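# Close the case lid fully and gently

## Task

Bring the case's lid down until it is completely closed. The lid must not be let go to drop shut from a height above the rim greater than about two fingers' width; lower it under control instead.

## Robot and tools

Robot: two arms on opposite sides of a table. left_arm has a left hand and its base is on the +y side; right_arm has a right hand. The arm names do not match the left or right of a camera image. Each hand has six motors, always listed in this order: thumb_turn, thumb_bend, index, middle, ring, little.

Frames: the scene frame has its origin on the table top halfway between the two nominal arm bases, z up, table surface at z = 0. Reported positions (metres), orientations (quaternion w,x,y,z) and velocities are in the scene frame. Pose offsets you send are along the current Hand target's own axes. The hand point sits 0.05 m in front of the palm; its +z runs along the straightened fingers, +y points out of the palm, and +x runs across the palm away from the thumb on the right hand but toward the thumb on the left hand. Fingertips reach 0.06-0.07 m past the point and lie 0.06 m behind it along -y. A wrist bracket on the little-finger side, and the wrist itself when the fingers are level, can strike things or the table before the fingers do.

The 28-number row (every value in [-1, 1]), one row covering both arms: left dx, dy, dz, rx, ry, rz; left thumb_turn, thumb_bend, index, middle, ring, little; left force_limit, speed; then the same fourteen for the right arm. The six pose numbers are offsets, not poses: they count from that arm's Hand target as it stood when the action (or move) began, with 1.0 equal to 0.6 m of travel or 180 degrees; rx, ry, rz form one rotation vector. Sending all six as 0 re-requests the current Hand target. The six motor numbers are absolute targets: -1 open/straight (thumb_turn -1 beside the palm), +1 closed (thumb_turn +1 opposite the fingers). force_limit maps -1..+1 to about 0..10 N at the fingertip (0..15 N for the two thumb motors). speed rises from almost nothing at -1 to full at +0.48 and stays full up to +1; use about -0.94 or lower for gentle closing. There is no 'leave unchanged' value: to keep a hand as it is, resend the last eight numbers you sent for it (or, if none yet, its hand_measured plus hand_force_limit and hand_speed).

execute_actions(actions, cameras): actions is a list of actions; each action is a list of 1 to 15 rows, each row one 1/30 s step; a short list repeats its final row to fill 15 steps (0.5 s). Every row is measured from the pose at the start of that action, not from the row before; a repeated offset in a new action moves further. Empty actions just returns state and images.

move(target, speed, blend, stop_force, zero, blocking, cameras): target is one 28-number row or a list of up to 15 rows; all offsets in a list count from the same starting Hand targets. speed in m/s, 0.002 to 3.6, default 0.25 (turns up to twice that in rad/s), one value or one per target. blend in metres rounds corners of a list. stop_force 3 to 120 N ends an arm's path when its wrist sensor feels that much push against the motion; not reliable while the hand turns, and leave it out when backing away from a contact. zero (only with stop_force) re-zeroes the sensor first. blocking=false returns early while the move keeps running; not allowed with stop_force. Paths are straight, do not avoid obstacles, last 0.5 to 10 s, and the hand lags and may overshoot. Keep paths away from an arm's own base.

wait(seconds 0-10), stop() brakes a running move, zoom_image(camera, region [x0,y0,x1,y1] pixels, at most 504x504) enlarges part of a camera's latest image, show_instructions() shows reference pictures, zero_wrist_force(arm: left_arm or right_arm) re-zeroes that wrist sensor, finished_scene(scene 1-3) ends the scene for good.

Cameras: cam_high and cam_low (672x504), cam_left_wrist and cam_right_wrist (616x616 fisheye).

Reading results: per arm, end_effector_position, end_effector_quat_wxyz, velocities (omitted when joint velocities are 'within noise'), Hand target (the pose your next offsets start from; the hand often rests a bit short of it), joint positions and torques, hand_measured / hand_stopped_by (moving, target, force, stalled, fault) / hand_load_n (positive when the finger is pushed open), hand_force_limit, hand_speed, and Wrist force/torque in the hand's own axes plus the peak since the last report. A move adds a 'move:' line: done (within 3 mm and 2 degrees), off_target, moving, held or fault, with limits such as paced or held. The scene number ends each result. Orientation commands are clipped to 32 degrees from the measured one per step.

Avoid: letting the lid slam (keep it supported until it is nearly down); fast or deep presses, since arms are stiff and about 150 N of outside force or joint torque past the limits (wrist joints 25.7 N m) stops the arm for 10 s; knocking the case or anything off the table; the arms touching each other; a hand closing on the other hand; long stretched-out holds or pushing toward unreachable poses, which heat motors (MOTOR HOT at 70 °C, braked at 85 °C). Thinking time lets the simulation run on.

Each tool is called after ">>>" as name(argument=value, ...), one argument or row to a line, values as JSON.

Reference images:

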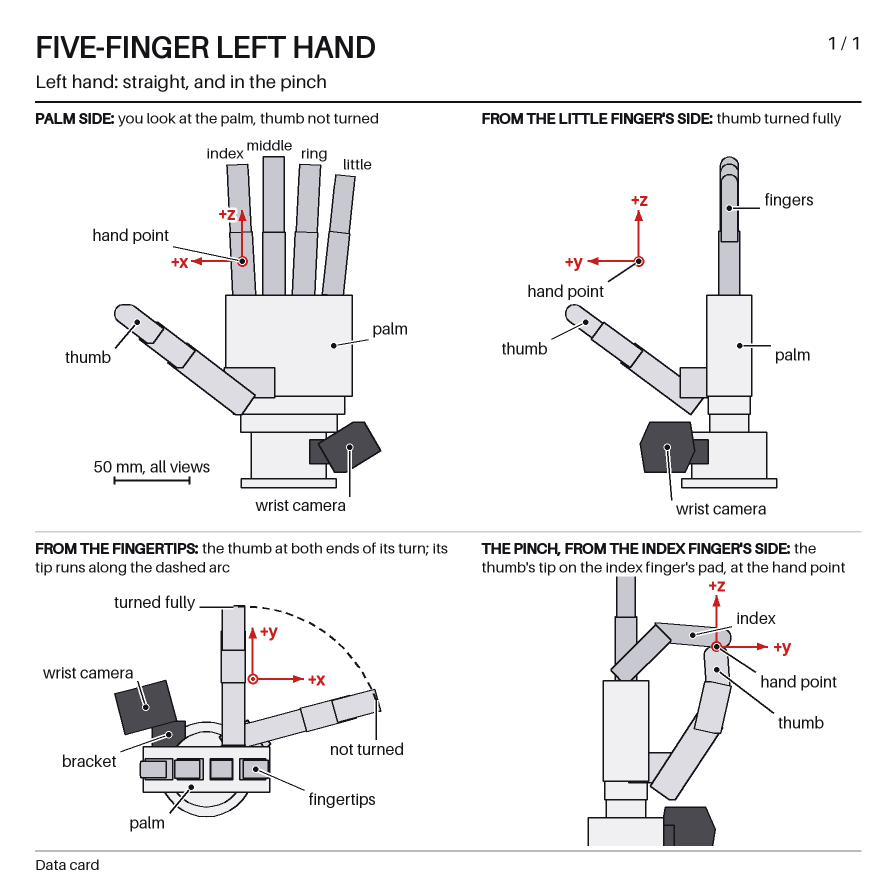

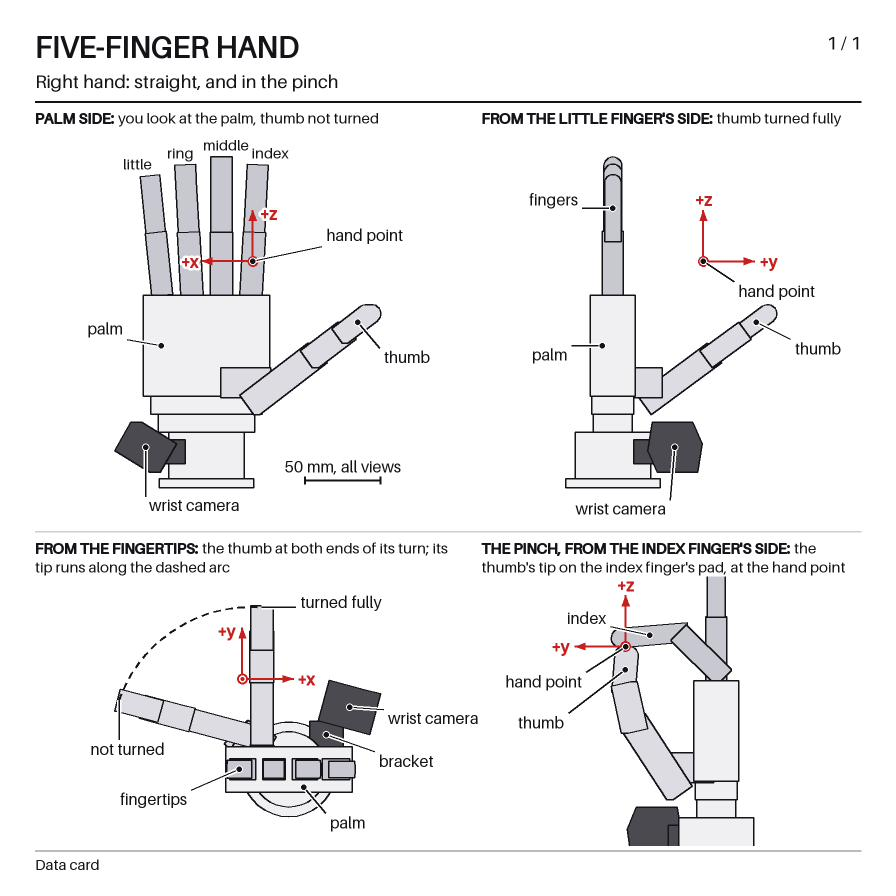

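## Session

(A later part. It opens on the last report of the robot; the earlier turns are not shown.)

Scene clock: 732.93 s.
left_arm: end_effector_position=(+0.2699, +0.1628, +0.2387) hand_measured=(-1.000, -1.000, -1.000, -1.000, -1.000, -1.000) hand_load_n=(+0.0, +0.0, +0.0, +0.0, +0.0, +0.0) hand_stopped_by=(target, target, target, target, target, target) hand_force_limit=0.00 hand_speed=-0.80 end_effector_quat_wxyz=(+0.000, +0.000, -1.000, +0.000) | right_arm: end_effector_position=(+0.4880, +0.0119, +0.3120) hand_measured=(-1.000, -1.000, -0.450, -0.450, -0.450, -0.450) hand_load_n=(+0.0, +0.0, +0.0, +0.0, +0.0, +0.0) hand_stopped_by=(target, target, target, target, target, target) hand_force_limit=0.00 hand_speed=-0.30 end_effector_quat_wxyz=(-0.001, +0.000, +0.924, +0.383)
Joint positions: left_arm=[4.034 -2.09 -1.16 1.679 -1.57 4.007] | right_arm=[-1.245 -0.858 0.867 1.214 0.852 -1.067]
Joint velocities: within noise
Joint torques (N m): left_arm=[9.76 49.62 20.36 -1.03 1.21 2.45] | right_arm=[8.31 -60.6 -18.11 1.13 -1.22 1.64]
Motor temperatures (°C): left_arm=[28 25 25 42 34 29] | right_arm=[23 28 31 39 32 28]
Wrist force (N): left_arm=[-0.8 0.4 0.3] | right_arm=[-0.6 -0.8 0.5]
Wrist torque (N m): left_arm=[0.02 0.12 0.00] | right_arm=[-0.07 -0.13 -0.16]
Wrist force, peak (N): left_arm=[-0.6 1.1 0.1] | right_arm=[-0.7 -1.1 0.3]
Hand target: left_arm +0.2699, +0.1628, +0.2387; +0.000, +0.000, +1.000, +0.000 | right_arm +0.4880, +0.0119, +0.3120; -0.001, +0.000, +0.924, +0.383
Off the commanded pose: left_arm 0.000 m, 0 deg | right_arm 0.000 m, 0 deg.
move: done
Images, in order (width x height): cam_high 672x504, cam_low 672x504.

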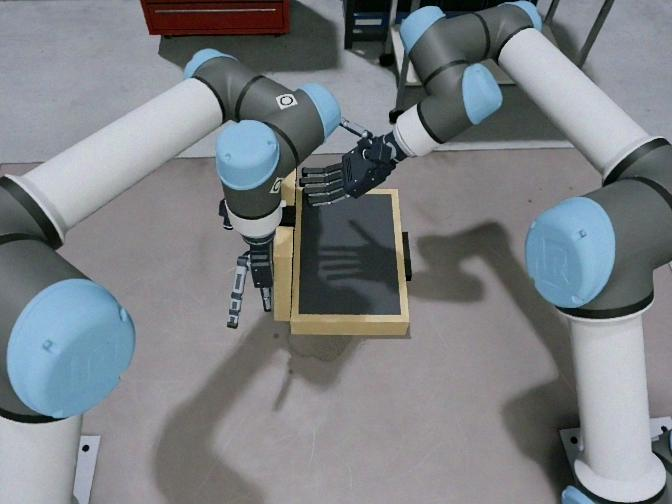

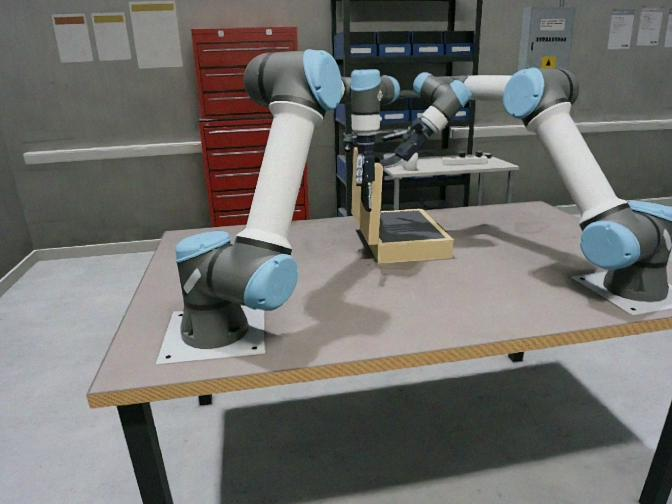

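>>> move(
  target=[0,-0.035,0,0,0,0,-1,-1,-1,-1,-1,-1,0,-0.8,0,0,0,0,0,0,-1,-1,-0.45,-0.45,-0.45,-0.45,0,-0.3],
  speed=0.04,
  stop_force=15,
  cameras=["cam_high", "cam_low"],
)

>>> zoom_image(
  camera="cam_high",
  region=[220, 130, 420, 350],
)

>>> zoom_image(
  camera="cam_low",
  region=[320, 120, 460, 280],
)

Scene clock: 749.37 s.
left_arm: end_effector_position=(+0.2699, +0.1418, +0.2387) hand_measured=(-1.000, -1.000, -1.000, -1.000, -1.000, -1.000) hand_load_n=(+0.0, +0.0, +0.0, +0.0, +0.0, +0.0) hand_stopped_by=(target, target, target, target, target, target) hand_force_limit=0.00 hand_speed=-0.80 end_effector_quat_wxyz=(+0.000, +0.000, -1.000, +0.000) | right_arm: end_effector_position=(+0.4880, +0.0119, +0.3120) hand_measured=(-1.000, -1.000, -0.450, -0.450, -0.450, -0.450) hand_load_n=(+0.0, -0.5, +0.0, +0.0, +0.0, +0.0) hand_stopped_by=(target, target, target, target, target, target) hand_force_limit=0.00 hand_speed=-0.30 end_effector_quat_wxyz=(-0.001, +0.000, +0.924, +0.383)
Joint positions: left_arm=[4.003 -2.137 -1.087 1.653 -1.57 3.976] | right_arm=[-1.245 -0.858 0.867 1.214 0.852 -1.067]
Joint velocities: within noise
Joint torques (N m): left_arm=[9.38 50.97 20.3 -0.71 -1.23 2.28] | right_arm=[7.71 -60.75 -14.57 1.21 -0.85 1.57]
Motor temperatures (°C): left_arm=[28 25 25 42 34 29] | right_arm=[23 28 31 39 32 28]
Wrist force (N): left_arm=[-0.9 0.3 0.2] | right_arm=[-0.5 -1.1 0.2]
Wrist torque (N m): left_arm=[0.00 0.11 -0.03] | right_arm=[-0.07 -0.12 -0.17]
Wrist force, peak (N): left_arm=[0.3 3.7 -0.2] | right_arm=[0.2 -2.9 -2.0]
Hand target: left_arm +0.2699, +0.1418, +0.2387; +0.000, +0.000, +1.000, +0.000 | right_arm +0.4880, +0.0119, +0.3120; -0.001, +0.000, +0.924, +0.383
Off the commanded pose: left_arm 0.000 m, 0 deg | right_arm 0.000 m, 0 deg.
move: done
Images, in order (width x height): cam_high 672x504, cam_low 672x504.

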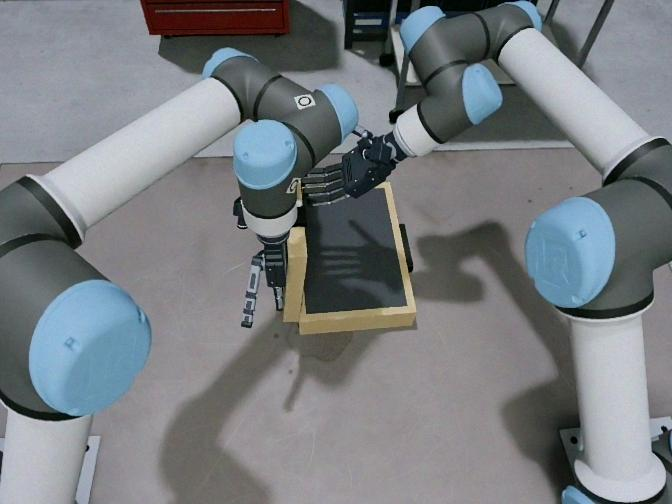

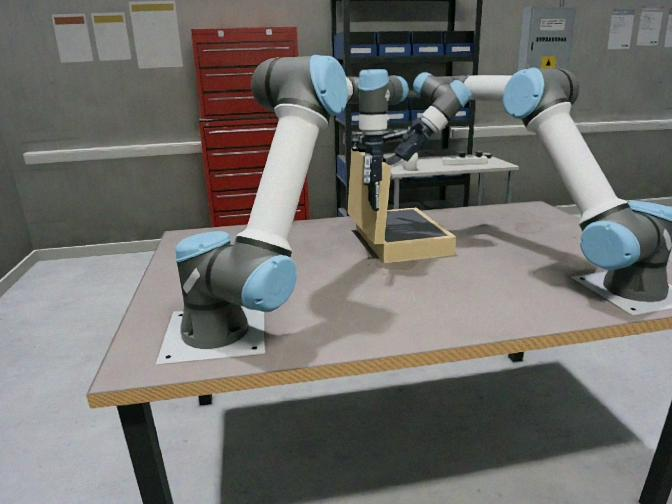

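Scaled by 2.291 from the camera's 672x504 image, which has a finer 960x720 frame.

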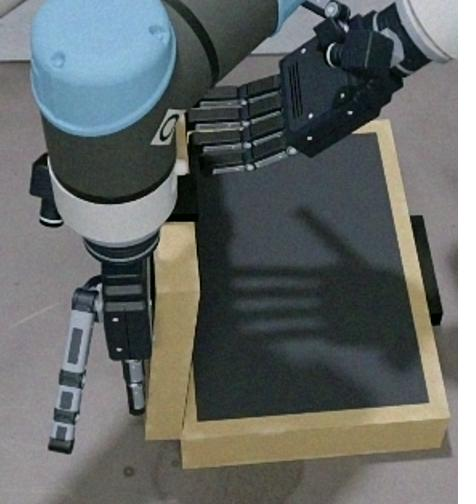

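Scaled by 3.150 from the camera's 672x504 image, which has a finer 960x720 frame.

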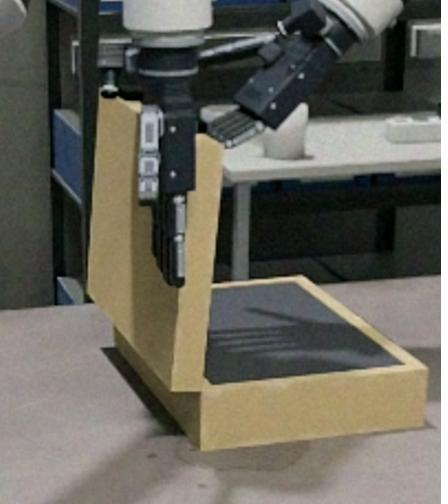

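>>> move(
  target=[0,0.1,0,0,0,0,-1,-1,-1,-1,-1,-1,0,-0.8,0,0,0,0,0,0,-1,-1,-0.45,-0.45,-0.45,-0.45,0,-0.3],
  speed=0.06,
  cameras=["cam_high", "cam_right_wrist"],
)

>>> zoom_image(
  camera="cam_high",
  region=[220, 130, 420, 350],
)

Scene clock: 765.20 s.
left_arm: end_effector_position=(+0.2699, +0.2018, +0.2387) hand_measured=(-1.000, -1.000, -1.000, -1.000, -1.000, -1.000) hand_load_n=(+0.0, +0.0, +0.0, +0.0, +0.0, +0.0) hand_stopped_by=(target, target, target, target, target, target) hand_force_limit=0.00 hand_speed=-0.80 end_effector_quat_wxyz=(+0.000, +0.000, -1.000, +0.000) | right_arm: end_effector_position=(+0.4880, +0.0119, +0.3120) hand_measured=(-1.000, -1.000, -0.450, -0.450, -0.450, -0.450) hand_load_n=(+0.0, +0.0, +0.0, +0.0, +0.5, +0.0) hand_stopped_by=(target, target, target, target, target, target) hand_force_limit=0.00 hand_speed=-0.30 end_effector_quat_wxyz=(-0.001, +0.000, +0.924, +0.383)
Joint positions: left_arm=[4.097 -2.009 -1.282 1.72 -1.57 4.069] | right_arm=[-1.245 -0.858 0.867 1.214 0.852 -1.067]
Joint velocities: within noise
Joint torques (N m): left_arm=[-8.3 36.12 15.61 -3.86 0.59 -2.06] | right_arm=[8.01 -60.35 -10.33 1.53 -0.38 1.52]
Motor temperatures (°C): left_arm=[28 25 25 42 34 29] | right_arm=[23 28 31 39 32 28]
Wrist force (N): left_arm=[-0.5 0.3 -0.1] | right_arm=[-0.6 -0.7 0.0]
Wrist torque (N m): left_arm=[0.02 0.05 0.02] | right_arm=[-0.02 -0.11 -0.16]
Wrist force, peak (N): left_arm=[-1.1 0.5 0.4] | right_arm=[-0.6 -1.2 -0.1]
Hand target: left_arm +0.2698, +0.2018, +0.2387; +0.000, +0.000, +1.000, +0.000 | right_arm +0.4880, +0.0119, +0.3120; -0.001, +0.000, +0.924, +0.383
Off the commanded pose: left_arm 0.000 m, 0 deg | right_arm 0.000 m, 0 deg.
move: done
Images, in order (width x height): cam_high 672x504, cam_right_wrist 616x616.

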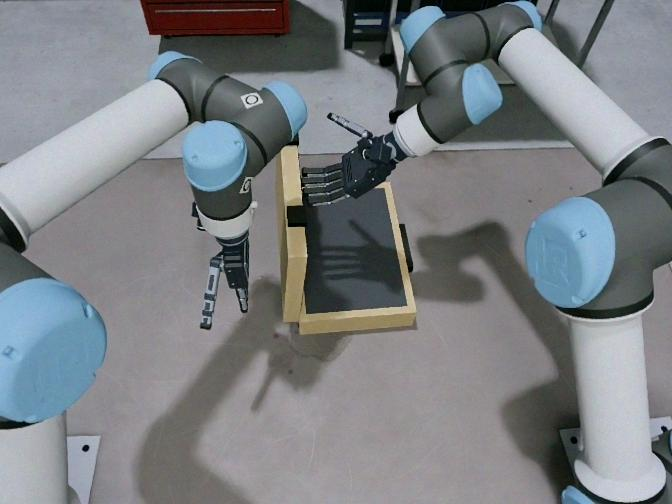

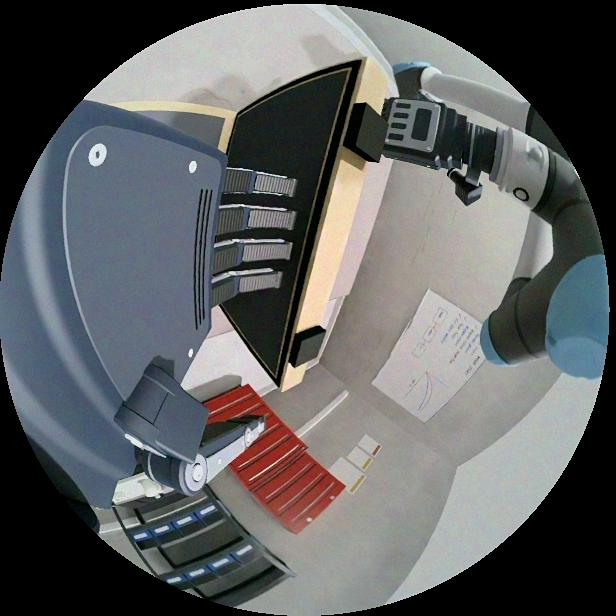

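Scaled by 2.291 from the camera's 672x504 image, which has a finer 960x720 frame.

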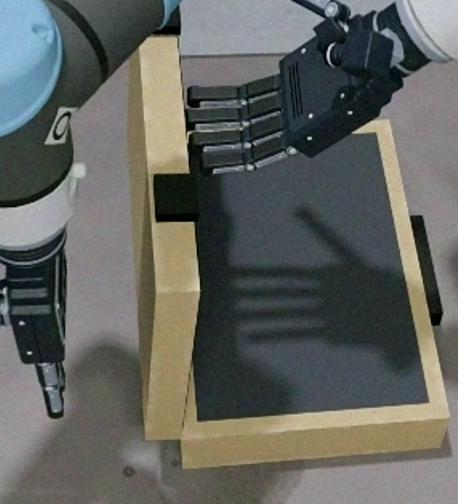

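>>> move(
  target=[0,0,0,0,0,0,-1,-1,-1,-1,-1,-1,0,-0.8,-0.0072,-0.0721,-0.0603,0,0,0,-1,-1,-0.45,-0.45,-0.45,-0.45,0,-0.3],
  speed=0.06,
  cameras=["cam_high", "cam_low", "cam_right_wrist"],
)

Scene clock: 813.13 s.
left_arm: end_effector_position=(+0.2698, +0.2018, +0.2387) hand_measured=(-1.000, -1.000, -1.000, -1.000, -1.000, -1.000) hand_load_n=(+0.0, +0.0, +0.0, +0.0, +0.0, +0.0) hand_stopped_by=(target, target, target, target, target, target) hand_force_limit=0.00 hand_speed=-0.80 end_effector_quat_wxyz=(+0.000, +0.000, -1.000, +0.000) | right_arm: end_effector_position=(+0.4923, -0.0443, +0.3071) hand_measured=(-1.000, -1.000, -0.450, -0.450, -0.450, -0.450) hand_load_n=(+0.0, +0.0, +0.5, +0.5, +0.0, +0.0) hand_stopped_by=(target, target, target, target, target, target) hand_force_limit=0.00 hand_speed=-0.30 end_effector_quat_wxyz=(-0.001, +0.000, +0.924, +0.383)
Joint positions: left_arm=[4.097 -2.009 -1.282 1.72 -1.57 4.069] | right_arm=[-1.343 -0.927 1.016 1.218 0.822 -1.191]
Joint velocities: within noise
Joint torques (N m): left_arm=[-10.87 39.37 11.63 -3.6 2.03 -0.3] | right_arm=[7.53 -34.48 -29.91 0.81 0.48 1.49]
Motor temperatures (°C): left_arm=[28 25 25 42 34 29] | right_arm=[23 28 30 39 32 28]
Wrist force (N): left_arm=[-0.5 0.1 -0.1] | right_arm=[-0.8 -0.7 0.2]
Wrist torque (N m): left_arm=[-0.01 0.06 0.02] | right_arm=[-0.03 -0.07 -0.15]
Wrist force, peak (N): left_arm=[-0.7 0.6 -0.2] | right_arm=[-0.7 -1.2 0.4]
Hand target: left_arm +0.2698, +0.2018, +0.2387; +0.000, +0.000, +1.000, +0.000 | right_arm +0.4923, -0.0443, +0.3070; -0.001, +0.000, +0.924, +0.383
Off the commanded pose: left_arm 0.000 m, 0 deg | right_arm 0.000 m, 0 deg.
move: done
Images, in order (width x height): cam_high 672x504, cam_low 672x504, cam_right_wrist 616x616.

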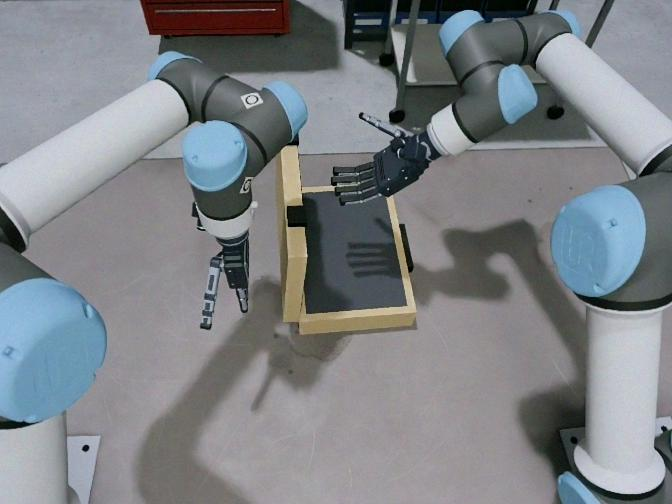

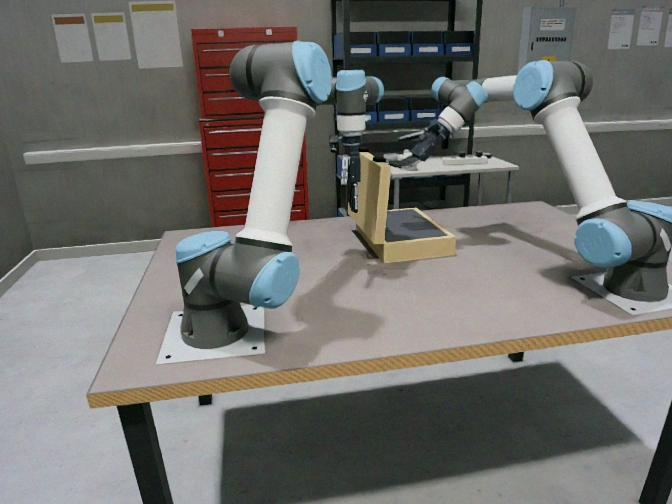

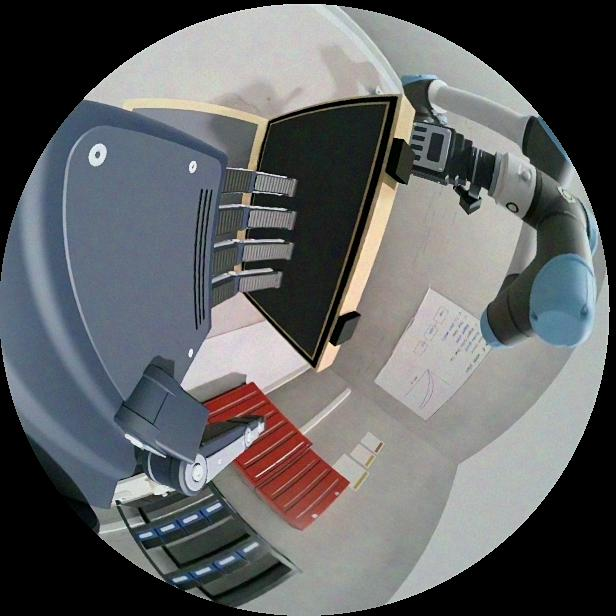

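>>> move(
  target=[
    [0,0.0137,-0.0422,0.25,0,0,-1,-1,-1,-1,-1,-1,0,-0.8,0,0,0,0,0,0,-1,-1,-0.45,-0.45,-0.45,-0.45,0,-0.3],
    [0,-0.06,-0.0422,0.25,0,0,-1,-1,-1,-1,-1,-1,0,-0.8,0,0,0,0,0,0,-1,-1,-0.45,-0.45,-0.45,-0.45,0,-0.3],
  ],
  speed=[0.2,0.05],
  cameras=["cam_high", "cam_low", "cam_right_wrist"],
)

Scene clock: 883.30 s.
left_arm: end_effector_position=(+0.2699, +0.1658, +0.2639) hand_measured=(-1.000, -1.000, -1.000, -1.000, -1.000, -1.000) hand_load_n=(+0.0, +0.0, +0.0, +0.0, +0.0, +0.0) hand_stopped_by=(target, target, target, target, target, target) hand_force_limit=0.00 hand_speed=-0.80 end_effector_quat_wxyz=(+0.000, +0.000, -0.924, +0.383) | right_arm: end_effector_position=(+0.4923, -0.0443, +0.3070) hand_measured=(-1.000, -1.000, -0.450, -0.450, -0.450, -0.450) hand_load_n=(+0.0, +0.0, +0.0, +0.0, +0.0, +0.0) hand_stopped_by=(target, target, target, target, target, target) hand_force_limit=0.00 hand_speed=-0.30 end_effector_quat_wxyz=(-0.001, +0.000, +0.924, +0.383)
Joint positions: left_arm=[4.445 -1.71 -1.616 2.038 -0.827 4.306] | right_arm=[-1.342 -0.927 1.016 1.218 0.822 -1.191]
Joint velocities: within noise
Joint torques (N m): left_arm=[4.27 33.56 12.69 -3.08 3.59 1.07] | right_arm=[8.23 -34.92 -28.15 1.49 0.45 -0.08]
Motor temperatures (°C): left_arm=[28 25 25 42 34 29] | right_arm=[23 28 30 39 32 28]
Wrist force (N): left_arm=[-0.9 -0.3 0.2] | right_arm=[-0.9 -0.7 0.0]
Wrist torque (N m): left_arm=[-0.03 0.05 -0.02] | right_arm=[-0.02 -0.06 -0.16]
Wrist force, peak (N): left_arm=[-1.2 -0.3 0.5] | right_arm=[-0.7 -1.0 0.3]
Hand target: left_arm +0.2699, +0.1658, +0.2640; +0.000, -0.001, +0.924, -0.383 | right_arm +0.4923, -0.0443, +0.3070; -0.001, +0.000, +0.924, +0.383
Off the commanded pose: left_arm 0.000 m, 0 deg | right_arm 0.000 m, 0 deg.
move: done
Images, in order (width x height): cam_high 672x504, cam_low 672x504, cam_right_wrist 616x616.

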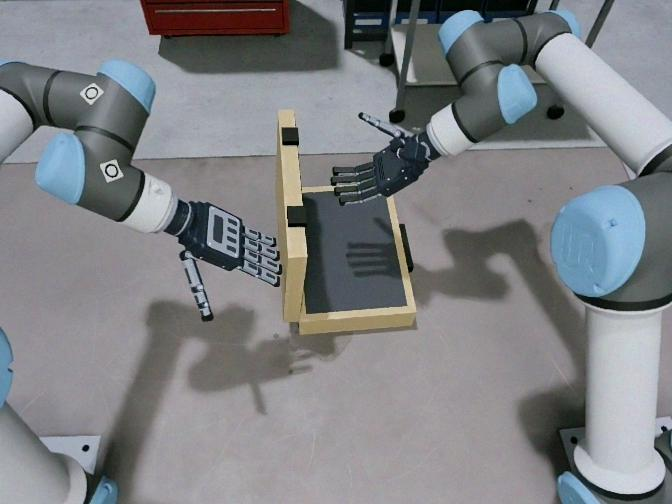

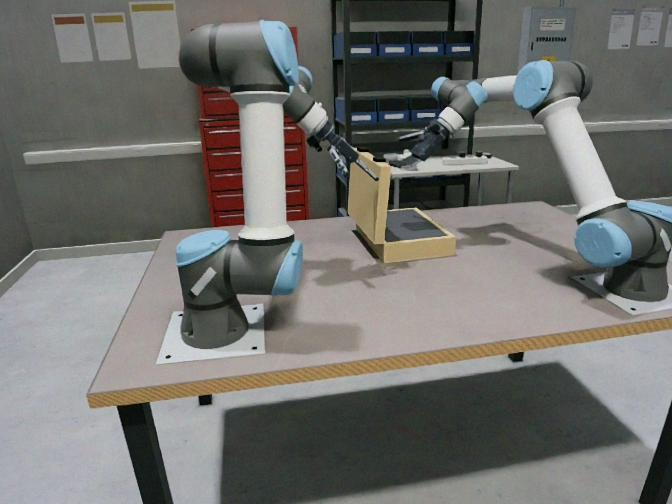

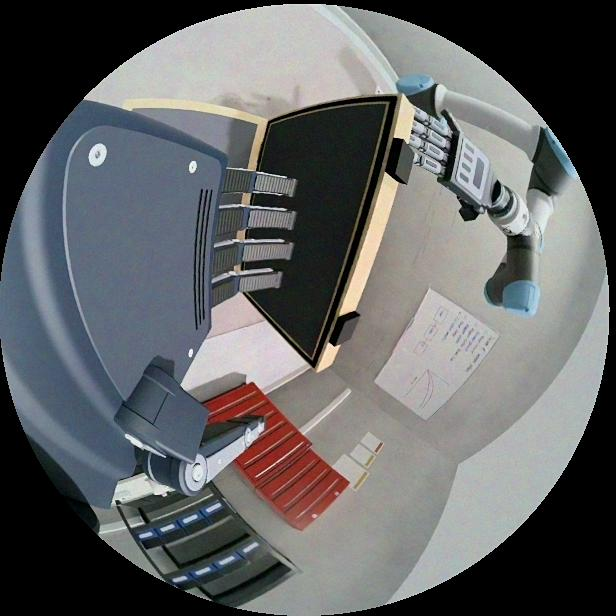

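>>> move(
  target=[
    [0,-0.0342,0.0365,0,0,0,-1,-1,-1,-1,-1,-1,0,-0.8,0,0,0,0,0,0,-1,-1,-0.45,-0.45,-0.45,-0.45,0,-0.3],
  ],
  speed=0.05,
  cameras=["cam_high","cam_low"],
)

Scene clock: 935.63 s.
left_arm: end_effector_position=(+0.2699, +0.1358, +0.2630) hand_measured=(-1.000, -1.000, -1.000, -1.000, -1.000, -1.000) hand_load_n=(-0.5, +0.0, +0.0, +0.0, +0.0, +0.0) hand_stopped_by=(target, target, target, target, target, target) hand_force_limit=0.00 hand_speed=-0.80 end_effector_quat_wxyz=(+0.000, +0.000, -0.924, +0.383) | right_arm: end_effector_position=(+0.4923, -0.0443, +0.3070) hand_measured=(-1.000, -1.000, -0.450, -0.450, -0.450, -0.450) hand_load_n=(+0.0, +0.0, +0.0, +0.0, +0.0, +0.0) hand_stopped_by=(target, target, target, target, target, target) hand_force_limit=0.00 hand_speed=-0.30 end_effector_quat_wxyz=(-0.001, +0.000, +0.924, +0.383)
Joint positions: left_arm=[4.366 -1.751 -1.555 2.085 -0.852 4.205] | right_arm=[-1.342 -0.927 1.016 1.218 0.822 -1.191]
Joint velocities: within noise
Joint torques (N m): left_arm=[9.39 34.78 10.5 -3.23 3.48 2.47] | right_arm=[7.79 -34.7 -30.17 3.19 0.41 0.91]
Motor temperatures (°C): left_arm=[27 25 25 42 34 29] | right_arm=[23 28 30 39 32 28]
Wrist force (N): left_arm=[-0.7 -0.1 0.3] | right_arm=[-0.7 -0.8 0.3]
Wrist torque (N m): left_arm=[-0.03 0.06 -0.01] | right_arm=[-0.04 -0.08 -0.14]
Wrist force, peak (N): left_arm=[-1.2 0.2 -0.2] | right_arm=[-1.1 -0.8 0.2]
Hand target: left_arm +0.2699, +0.1358, +0.2630; +0.000, -0.001, +0.924, -0.383 | right_arm +0.4923, -0.0443, +0.3070; -0.001, +0.000, +0.924, +0.383
Off the commanded pose: left_arm 0.000 m, 0 deg | right_arm 0.000 m, 0 deg.
move: done
Images, in order (width x height): cam_high 672x504, cam_low 672x504.

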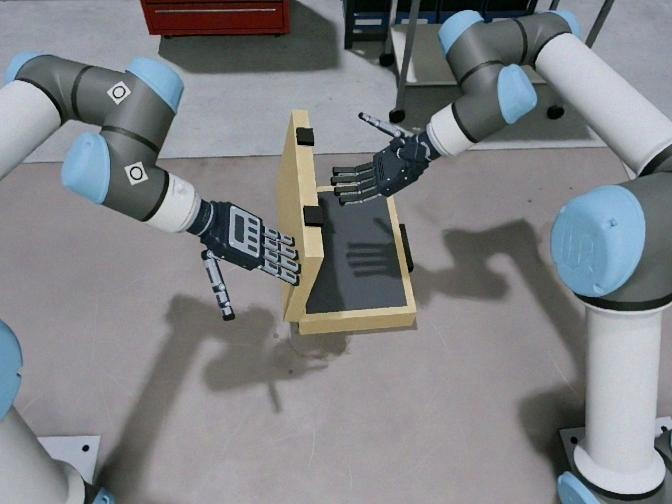

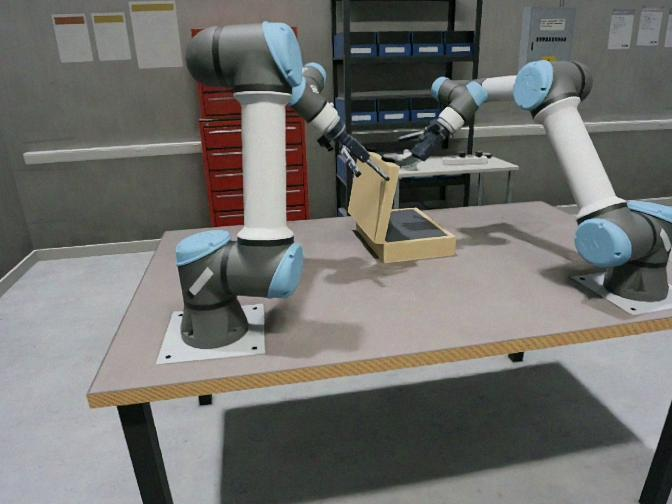

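>>> zoom_image(
  camera="cam_high",
  region=[200, 90, 440, 340],
)

Scaled by 2.016 from the camera's 672x504 image, which has a finer 960x720 frame.

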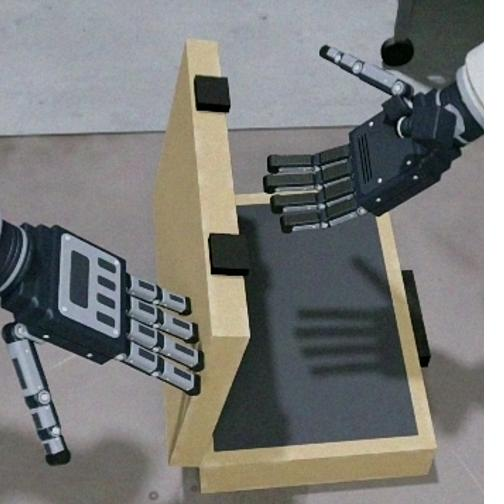

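>>> move(
  target=[
    [0,-0.0245,0.0363,0,0,0,-1,-1,-1,-1,-1,-1,0,-0.8,-0.004,-0.056,-0.0183,0,0,0,-1,-1,-0.45,-0.45,-0.45,-0.45,0,-0.3],
  ],
  speed=0.05,
  cameras=["cam_high","cam_low"],
)

>>> zoom_image(
  camera="cam_high",
  region=[200, 90, 440, 340],
)

Scene clock: 964.40 s.
left_arm: end_effector_position=(+0.2700, +0.1100, +0.2580) hand_measured=(-1.000, -1.000, -1.000, -1.000, -1.000, -1.000) hand_load_n=(+0.0, +0.0, +0.0, +0.0, +0.0, +0.0) hand_stopped_by=(target, target, target, target, target, target) hand_force_limit=0.00 hand_speed=-0.80 end_effector_quat_wxyz=(+0.000, +0.001, -0.924, +0.383) end_effector_velocity=(+0.000, +0.001, +0.000) end_effector_angular_velocity=(+0.000, +0.001, -0.001) | right_arm: end_effector_position=(+0.4947, -0.0758, +0.2912) hand_measured=(-1.000, -1.000, -0.450, -0.450, -0.450, -0.450) hand_load_n=(-0.5, +0.0, +0.0, +0.0, +0.0, +0.0) hand_stopped_by=(target, target, target, target, target, target) hand_force_limit=0.00 hand_speed=-0.30 end_effector_quat_wxyz=(+0.000, +0.000, +0.924, +0.383)
Joint positions: left_arm=[4.303 -1.79 -1.508 2.127 -0.875 4.129] | right_arm=[-1.4 -0.952 1.11 1.2 0.809 -1.268]
Joint velocities: left_arm=[0.003 0.001 -0.002 -0.003 0.002 0.005] | right_arm=[within noise]
Joint torques (N m): left_arm=[10.15 37.66 9.29 -3.06 3.02 2.06] | right_arm=[8.44 -34.17 -29.84 3.15 -0.05 1.7]
Motor temperatures (°C): left_arm=[27 25 25 42 34 29] | right_arm=[23 28 30 39 32 28]
Wrist force (N): left_arm=[-1.2 0.3 -0.1] | right_arm=[-0.4 -0.9 -0.1]
Wrist torque (N m): left_arm=[0.05 0.13 -0.05] | right_arm=[-0.08 -0.13 -0.15]
Wrist force, peak (N): left_arm=[-1.2 -0.2 0.4] | right_arm=[-0.3 -1.6 -0.5]
Hand target: left_arm +0.2699, +0.1100, +0.2580; +0.000, -0.001, +0.924, -0.383 | right_arm +0.4947, -0.0758, +0.2910; -0.001, +0.000, +0.924, +0.383
Off the commanded pose: left_arm 0.000 m, 0 deg | right_arm 0.000 m, 0 deg.
move: done
Images, in order (width x height): cam_high 672x504, cam_low 672x504.

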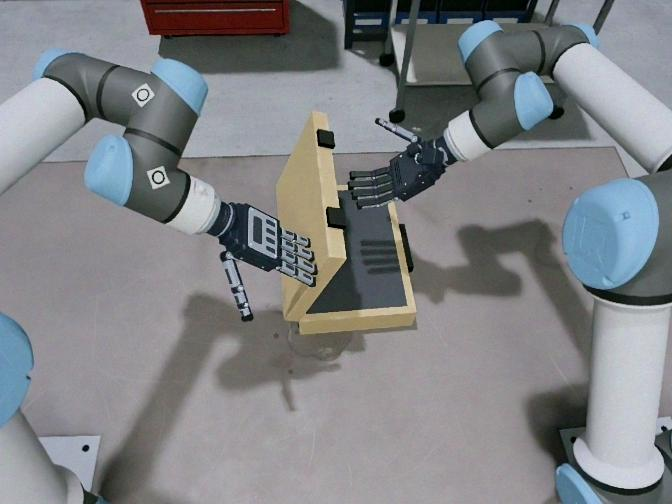

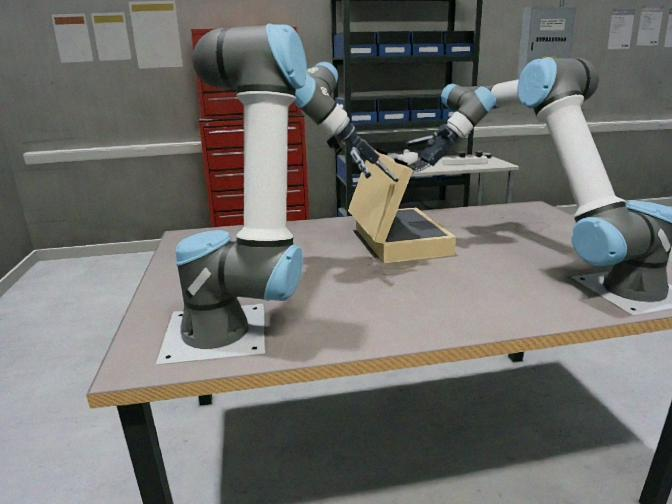

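Scaled by 2.016 from the camera's 672x504 image, which has a finer 960x720 frame.

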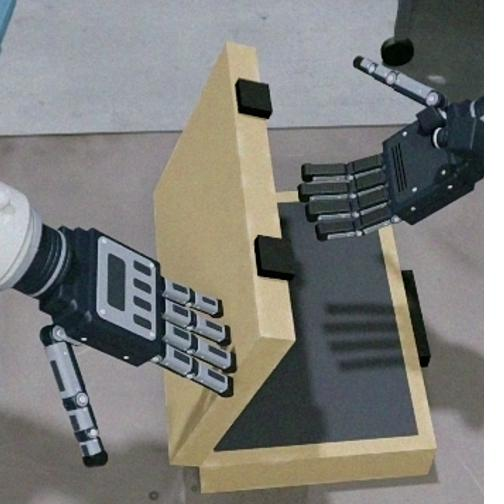

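>>> move(
  target=[
    [0,-0.023,0.0397,0,0,0,-1,-1,-1,-1,-1,-1,0,-0.8,-0.0037,-0.06,-0.0083,0,0,0,-1,-1,-0.45,-0.45,-0.45,-0.45,0,-0.3],
  ],
  speed=0.05,
  cameras=["cam_high","cam_low"],
)

>>> zoom_image(
  camera="cam_high",
  region=[200, 90, 440, 340],
)

Scene clock: 986.90 s.
left_arm: end_effector_position=(+0.2700, +0.0834, +0.2509) hand_measured=(-1.000, -1.000, -1.000, -1.000, -1.000, -1.000) hand_load_n=(+0.0, +0.0, +0.0, +0.0, +0.0, +0.0) hand_stopped_by=(target, target, target, target, target, target) hand_force_limit=0.00 hand_speed=-0.80 end_effector_quat_wxyz=(+0.000, +0.001, -0.924, +0.383) end_effector_velocity=(+0.000, +0.001, +0.000) end_effector_angular_velocity=(+0.001, +0.000, -0.002) | right_arm: end_effector_position=(+0.4969, -0.1048, +0.2691) hand_measured=(-1.000, -1.000, -0.450, -0.450, -0.450, -0.450) hand_load_n=(+0.0, +0.0, +0.5, +1.5, +0.0, +0.0) hand_stopped_by=(target, target, target, target, target, target) hand_force_limit=0.00 hand_speed=-0.30 end_effector_quat_wxyz=(+0.000, +0.000, +0.924, +0.383)
Joint positions: left_arm=[4.243 -1.833 -1.462 2.168 -0.9 4.058] | right_arm=[-1.454 -0.962 1.198 1.175 0.799 -1.342]
Joint velocities: left_arm=[0.002 0.002 -0.002 -0.003 0.001 0.005] | right_arm=[within noise]
Joint torques (N m): left_arm=[9.75 38.52 12.17 -3.29 2.83 2.47] | right_arm=[8.55 -50.87 -30.33 4.35 -1.17 1.77]
Motor temperatures (°C): left_arm=[27 25 25 41 34 29] | right_arm=[23 28 30 39 32 28]
Wrist force (N): left_arm=[-1.1 -0.3 0.4] | right_arm=[-0.6 -1.9 -0.3]
Wrist torque (N m): left_arm=[-0.07 0.15 -0.05] | right_arm=[0.02 -0.06 -0.18]
Wrist force, peak (N): left_arm=[-1.3 -0.5 0.3] | right_arm=[-0.5 -2.0 -1.2]
Hand target: left_arm +0.2699, +0.0834, +0.2510; +0.000, -0.001, +0.924, -0.383 | right_arm +0.4969, -0.1048, +0.2691; -0.001, +0.000, +0.924, +0.383
Off the commanded pose: left_arm 0.000 m, 0 deg | right_arm 0.000 m, 0 deg.
move: done
Images, in order (width x height): cam_high 672x504, cam_low 672x504.

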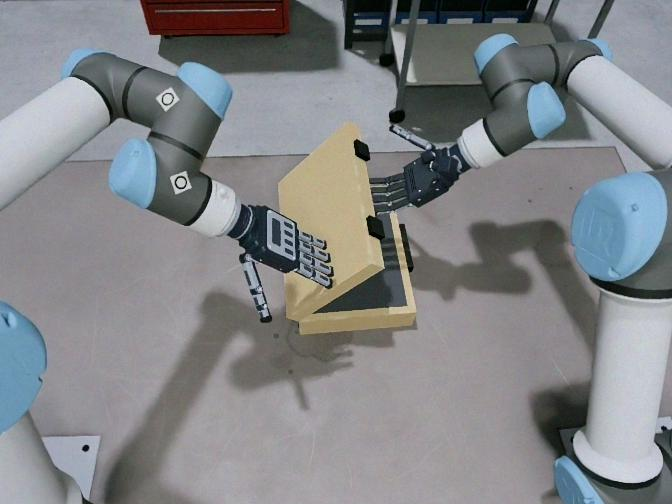

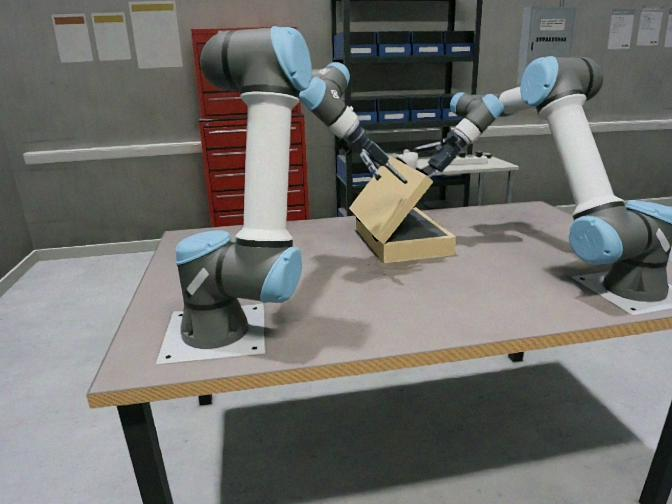

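Scaled by 2.016 from the camera's 672x504 image, which has a finer 960x720 frame.

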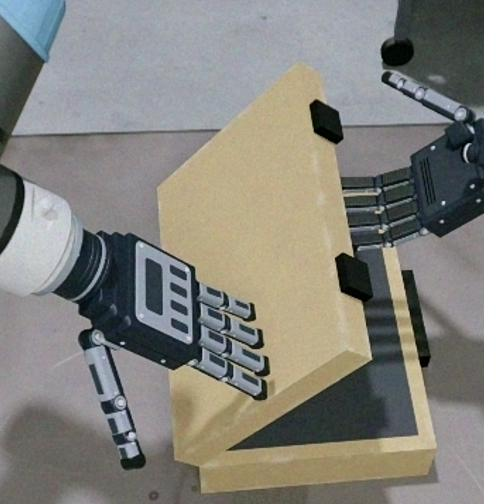

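>>> move(
  target=[
    [0,-0.0253,0.0982,0,0,0,-1,-1,-1,-1,-1,-1,0,-0.8,-0.0062,-0.1198,0.0062,0,0,0,-1,-1,-0.45,-0.45,-0.45,-0.45,0,-0.3],
    [0,-0.0218,0.1818,0,0,0,-1,-1,-1,-1,-1,-1,0,-0.8,-0.0087,-0.203,0.0444,0,0,0,-1,-1,-0.45,-0.45,-0.45,-0.45,0,-0.3],
  ],
  speed=0.06,
  blend=[0.01,0],
  cameras=["cam_high","cam_low"],
)

>>> zoom_image(
  camera="cam_high",
  region=[200, 90, 440, 340],
)

Scene clock: 1042.90 s.
left_arm: end_effector_position=(+0.2700, -0.0031, +0.1831) hand_measured=(-1.000, -1.000, -1.000, -1.000, -1.000, -1.000) hand_load_n=(+0.0, +0.0, +0.0, +0.0, +0.0, +0.0) hand_stopped_by=(target, target, target, target, target, target) hand_force_limit=0.00 hand_speed=-0.80 end_effector_quat_wxyz=(+0.000, +0.001, -0.924, +0.383) | right_arm: end_effector_position=(+0.5020, -0.1722, +0.1640) hand_measured=(-1.000, -1.000, -0.450, -0.450, -0.450, -0.450) hand_load_n=(+0.0, +0.0, +0.0, +1.0, +2.0, +0.0) hand_stopped_by=(target, target, target, target, target, target) hand_force_limit=0.00 hand_speed=-0.30 end_effector_quat_wxyz=(-0.001, +0.000, +0.924, +0.383)
Joint positions: left_arm=[4.079 -2.01 -1.369 2.359 -0.978 3.88] | right_arm=[-1.585 -0.897 1.411 1.025 0.786 -1.525]
Joint velocities: within noise
Joint torques (N m): left_arm=[10.89 46.82 10.93 -2.82 2.8 2.41] | right_arm=[8.68 -57.03 -27.84 4.61 -2.97 1.65]
Motor temperatures (°C): left_arm=[27 25 25 41 34 29] | right_arm=[23 28 30 39 32 28]
Wrist force (N): left_arm=[-0.5 -0.1 0.2] | right_arm=[-1.0 -1.8 1.1]
Wrist torque (N m): left_arm=[-0.04 0.06 -0.05] | right_arm=[0.01 -0.09 -0.23]
Wrist force, peak (N): left_arm=[-1.4 -0.3 -0.1] | right_arm=[-0.8 -2.2 1.4]
Hand target: left_arm +0.2700, -0.0030, +0.1831; +0.000, -0.001, +0.924, -0.383 | right_arm +0.5020, -0.1721, +0.1642; -0.001, +0.000, +0.924, +0.383
Off the commanded pose: left_arm 0.000 m, 0 deg | right_arm 0.000 m, 0 deg.
move: done
Images, in order (width x height): cam_high 672x504, cam_low 672x504.

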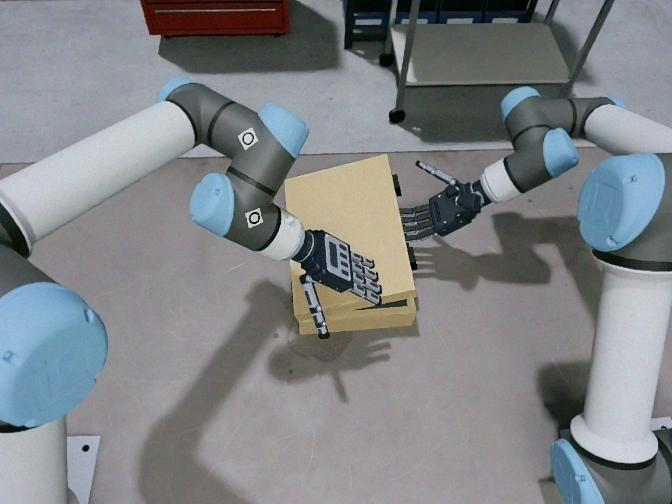

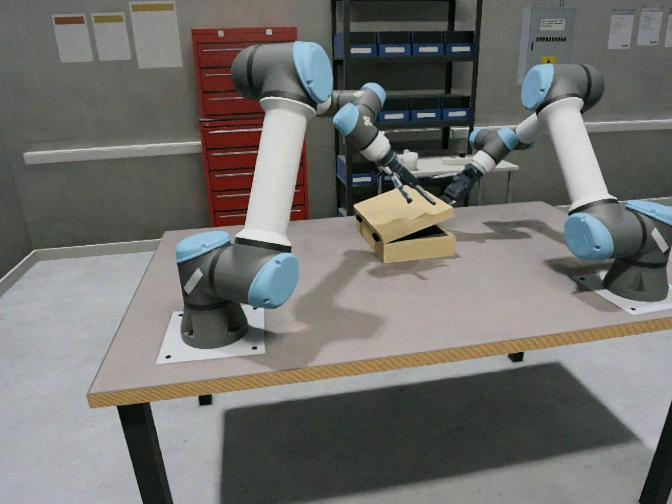

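Scaled by 2.016 from the camera's 672x504 image, which has a finer 960x720 frame.

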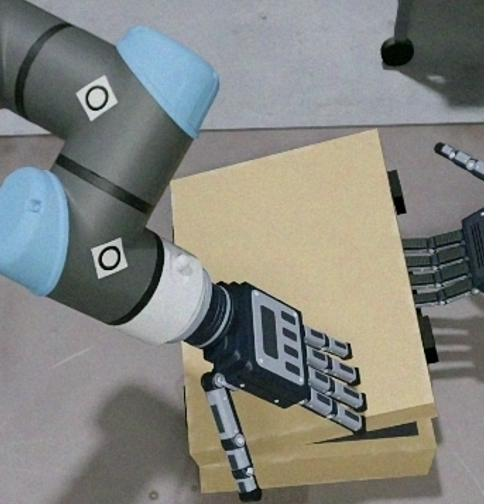

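>>> move(
  target=[
    [0,0,0,0,0,0,-1,-1,-1,-1,-1,-1,0,-0.8,-0.0006,-0.0438,0.0316,0,0,0,-1,-1,-0.45,-0.45,-0.45,-0.45,0,-0.3],
    [0,0,0,0,0,0,-1,-1,-1,-1,-1,-1,0,-0.8,-0.0006,-0.1499,-0.0744,0,0,0,-1,-1,-0.45,-0.45,-0.45,-0.45,0,-0.3],
  ],
  speed=0.07,
  cameras=["cam_high","cam_low"],
)

>>> zoom_image(
  camera="cam_high",
  region=[200, 90, 440, 340],
)

Scene clock: 1063.33 s.
left_arm: end_effector_position=(+0.2700, -0.0030, +0.1831) hand_measured=(-1.000, -1.000, -1.000, -1.000, -1.000, -1.000) hand_load_n=(+0.0, +0.0, +0.0, +0.0, +0.0, +0.0) hand_stopped_by=(target, target, target, target, target, target) hand_force_limit=0.00 hand_speed=-0.80 end_effector_quat_wxyz=(+0.000, +0.001, -0.924, +0.383) | right_arm: end_effector_position=(+0.5022, -0.2673, +0.1322) hand_measured=(-1.000, -1.000, -0.450, -0.450, -0.450, -0.450) hand_load_n=(+0.0, +0.0, +0.0, +0.0, +0.0, +0.0) hand_stopped_by=(target, target, target, target, target, target) hand_force_limit=0.00 hand_speed=-0.30 end_effector_quat_wxyz=(-0.001, +0.000, +0.924, +0.382)
Joint positions: left_arm=[4.08 -2.01 -1.369 2.359 -0.978 3.88] | right_arm=[-1.776 -0.872 1.52 1.081 0.799 -1.793]
Joint velocities: within noise
Joint torques (N m): left_arm=[11.42 47.87 14.85 -0.2 3.42 2.4] | right_arm=[-0.07 -45.06 -27.09 0.66 -2.73 0.23]
Motor temperatures (°C): left_arm=[27 25 25 41 34 29] | right_arm=[23 28 30 39 32 28]
Wrist force (N): left_arm=[-0.5 -0.2 0.1] | right_arm=[-0.9 -0.8 -0.3]
Wrist torque (N m): left_arm=[-0.06 0.06 -0.04] | right_arm=[-0.09 -0.04 -0.20]
Wrist force, peak (N): left_arm=[-0.7 -0.2 0.5] | right_arm=[-0.6 -2.7 0.8]
Hand target: left_arm +0.2700, -0.0030, +0.1831; +0.000, -0.001, +0.924, -0.383 | right_arm +0.5023, -0.2673, +0.1322; -0.001, +0.000, +0.924, +0.383
Off the commanded pose: left_arm 0.000 m, 0 deg | right_arm 0.000 m, 0 deg.
move: done
Images, in order (width x height): cam_high 672x504, cam_low 672x504.

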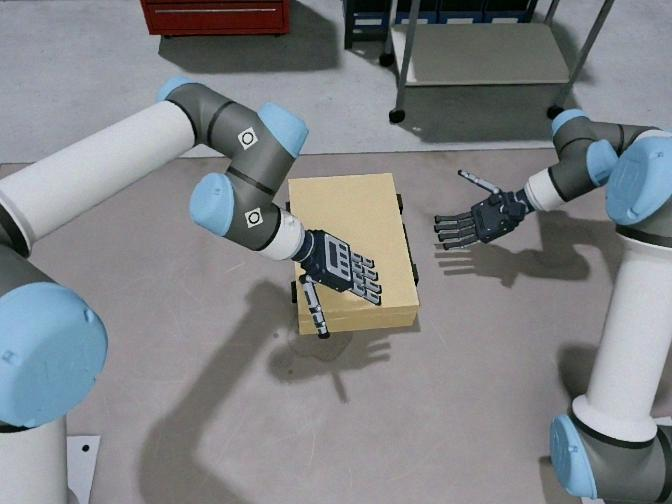

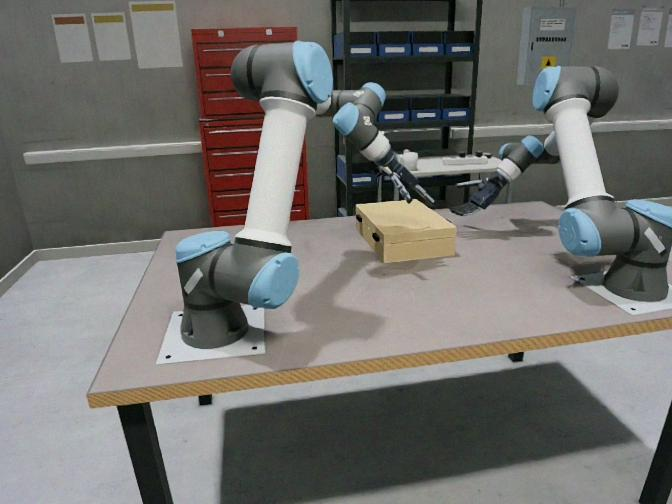

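Scaled by 2.016 from the camera's 672x504 image, which has a finer 960x720 frame.

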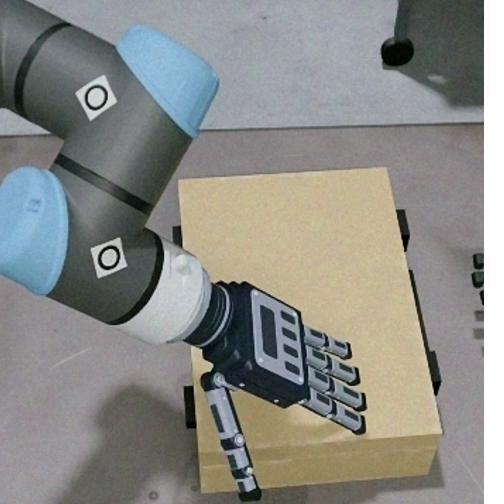

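>>> finished_scene(
  scene=1,
)

The scene is finished: the task was done.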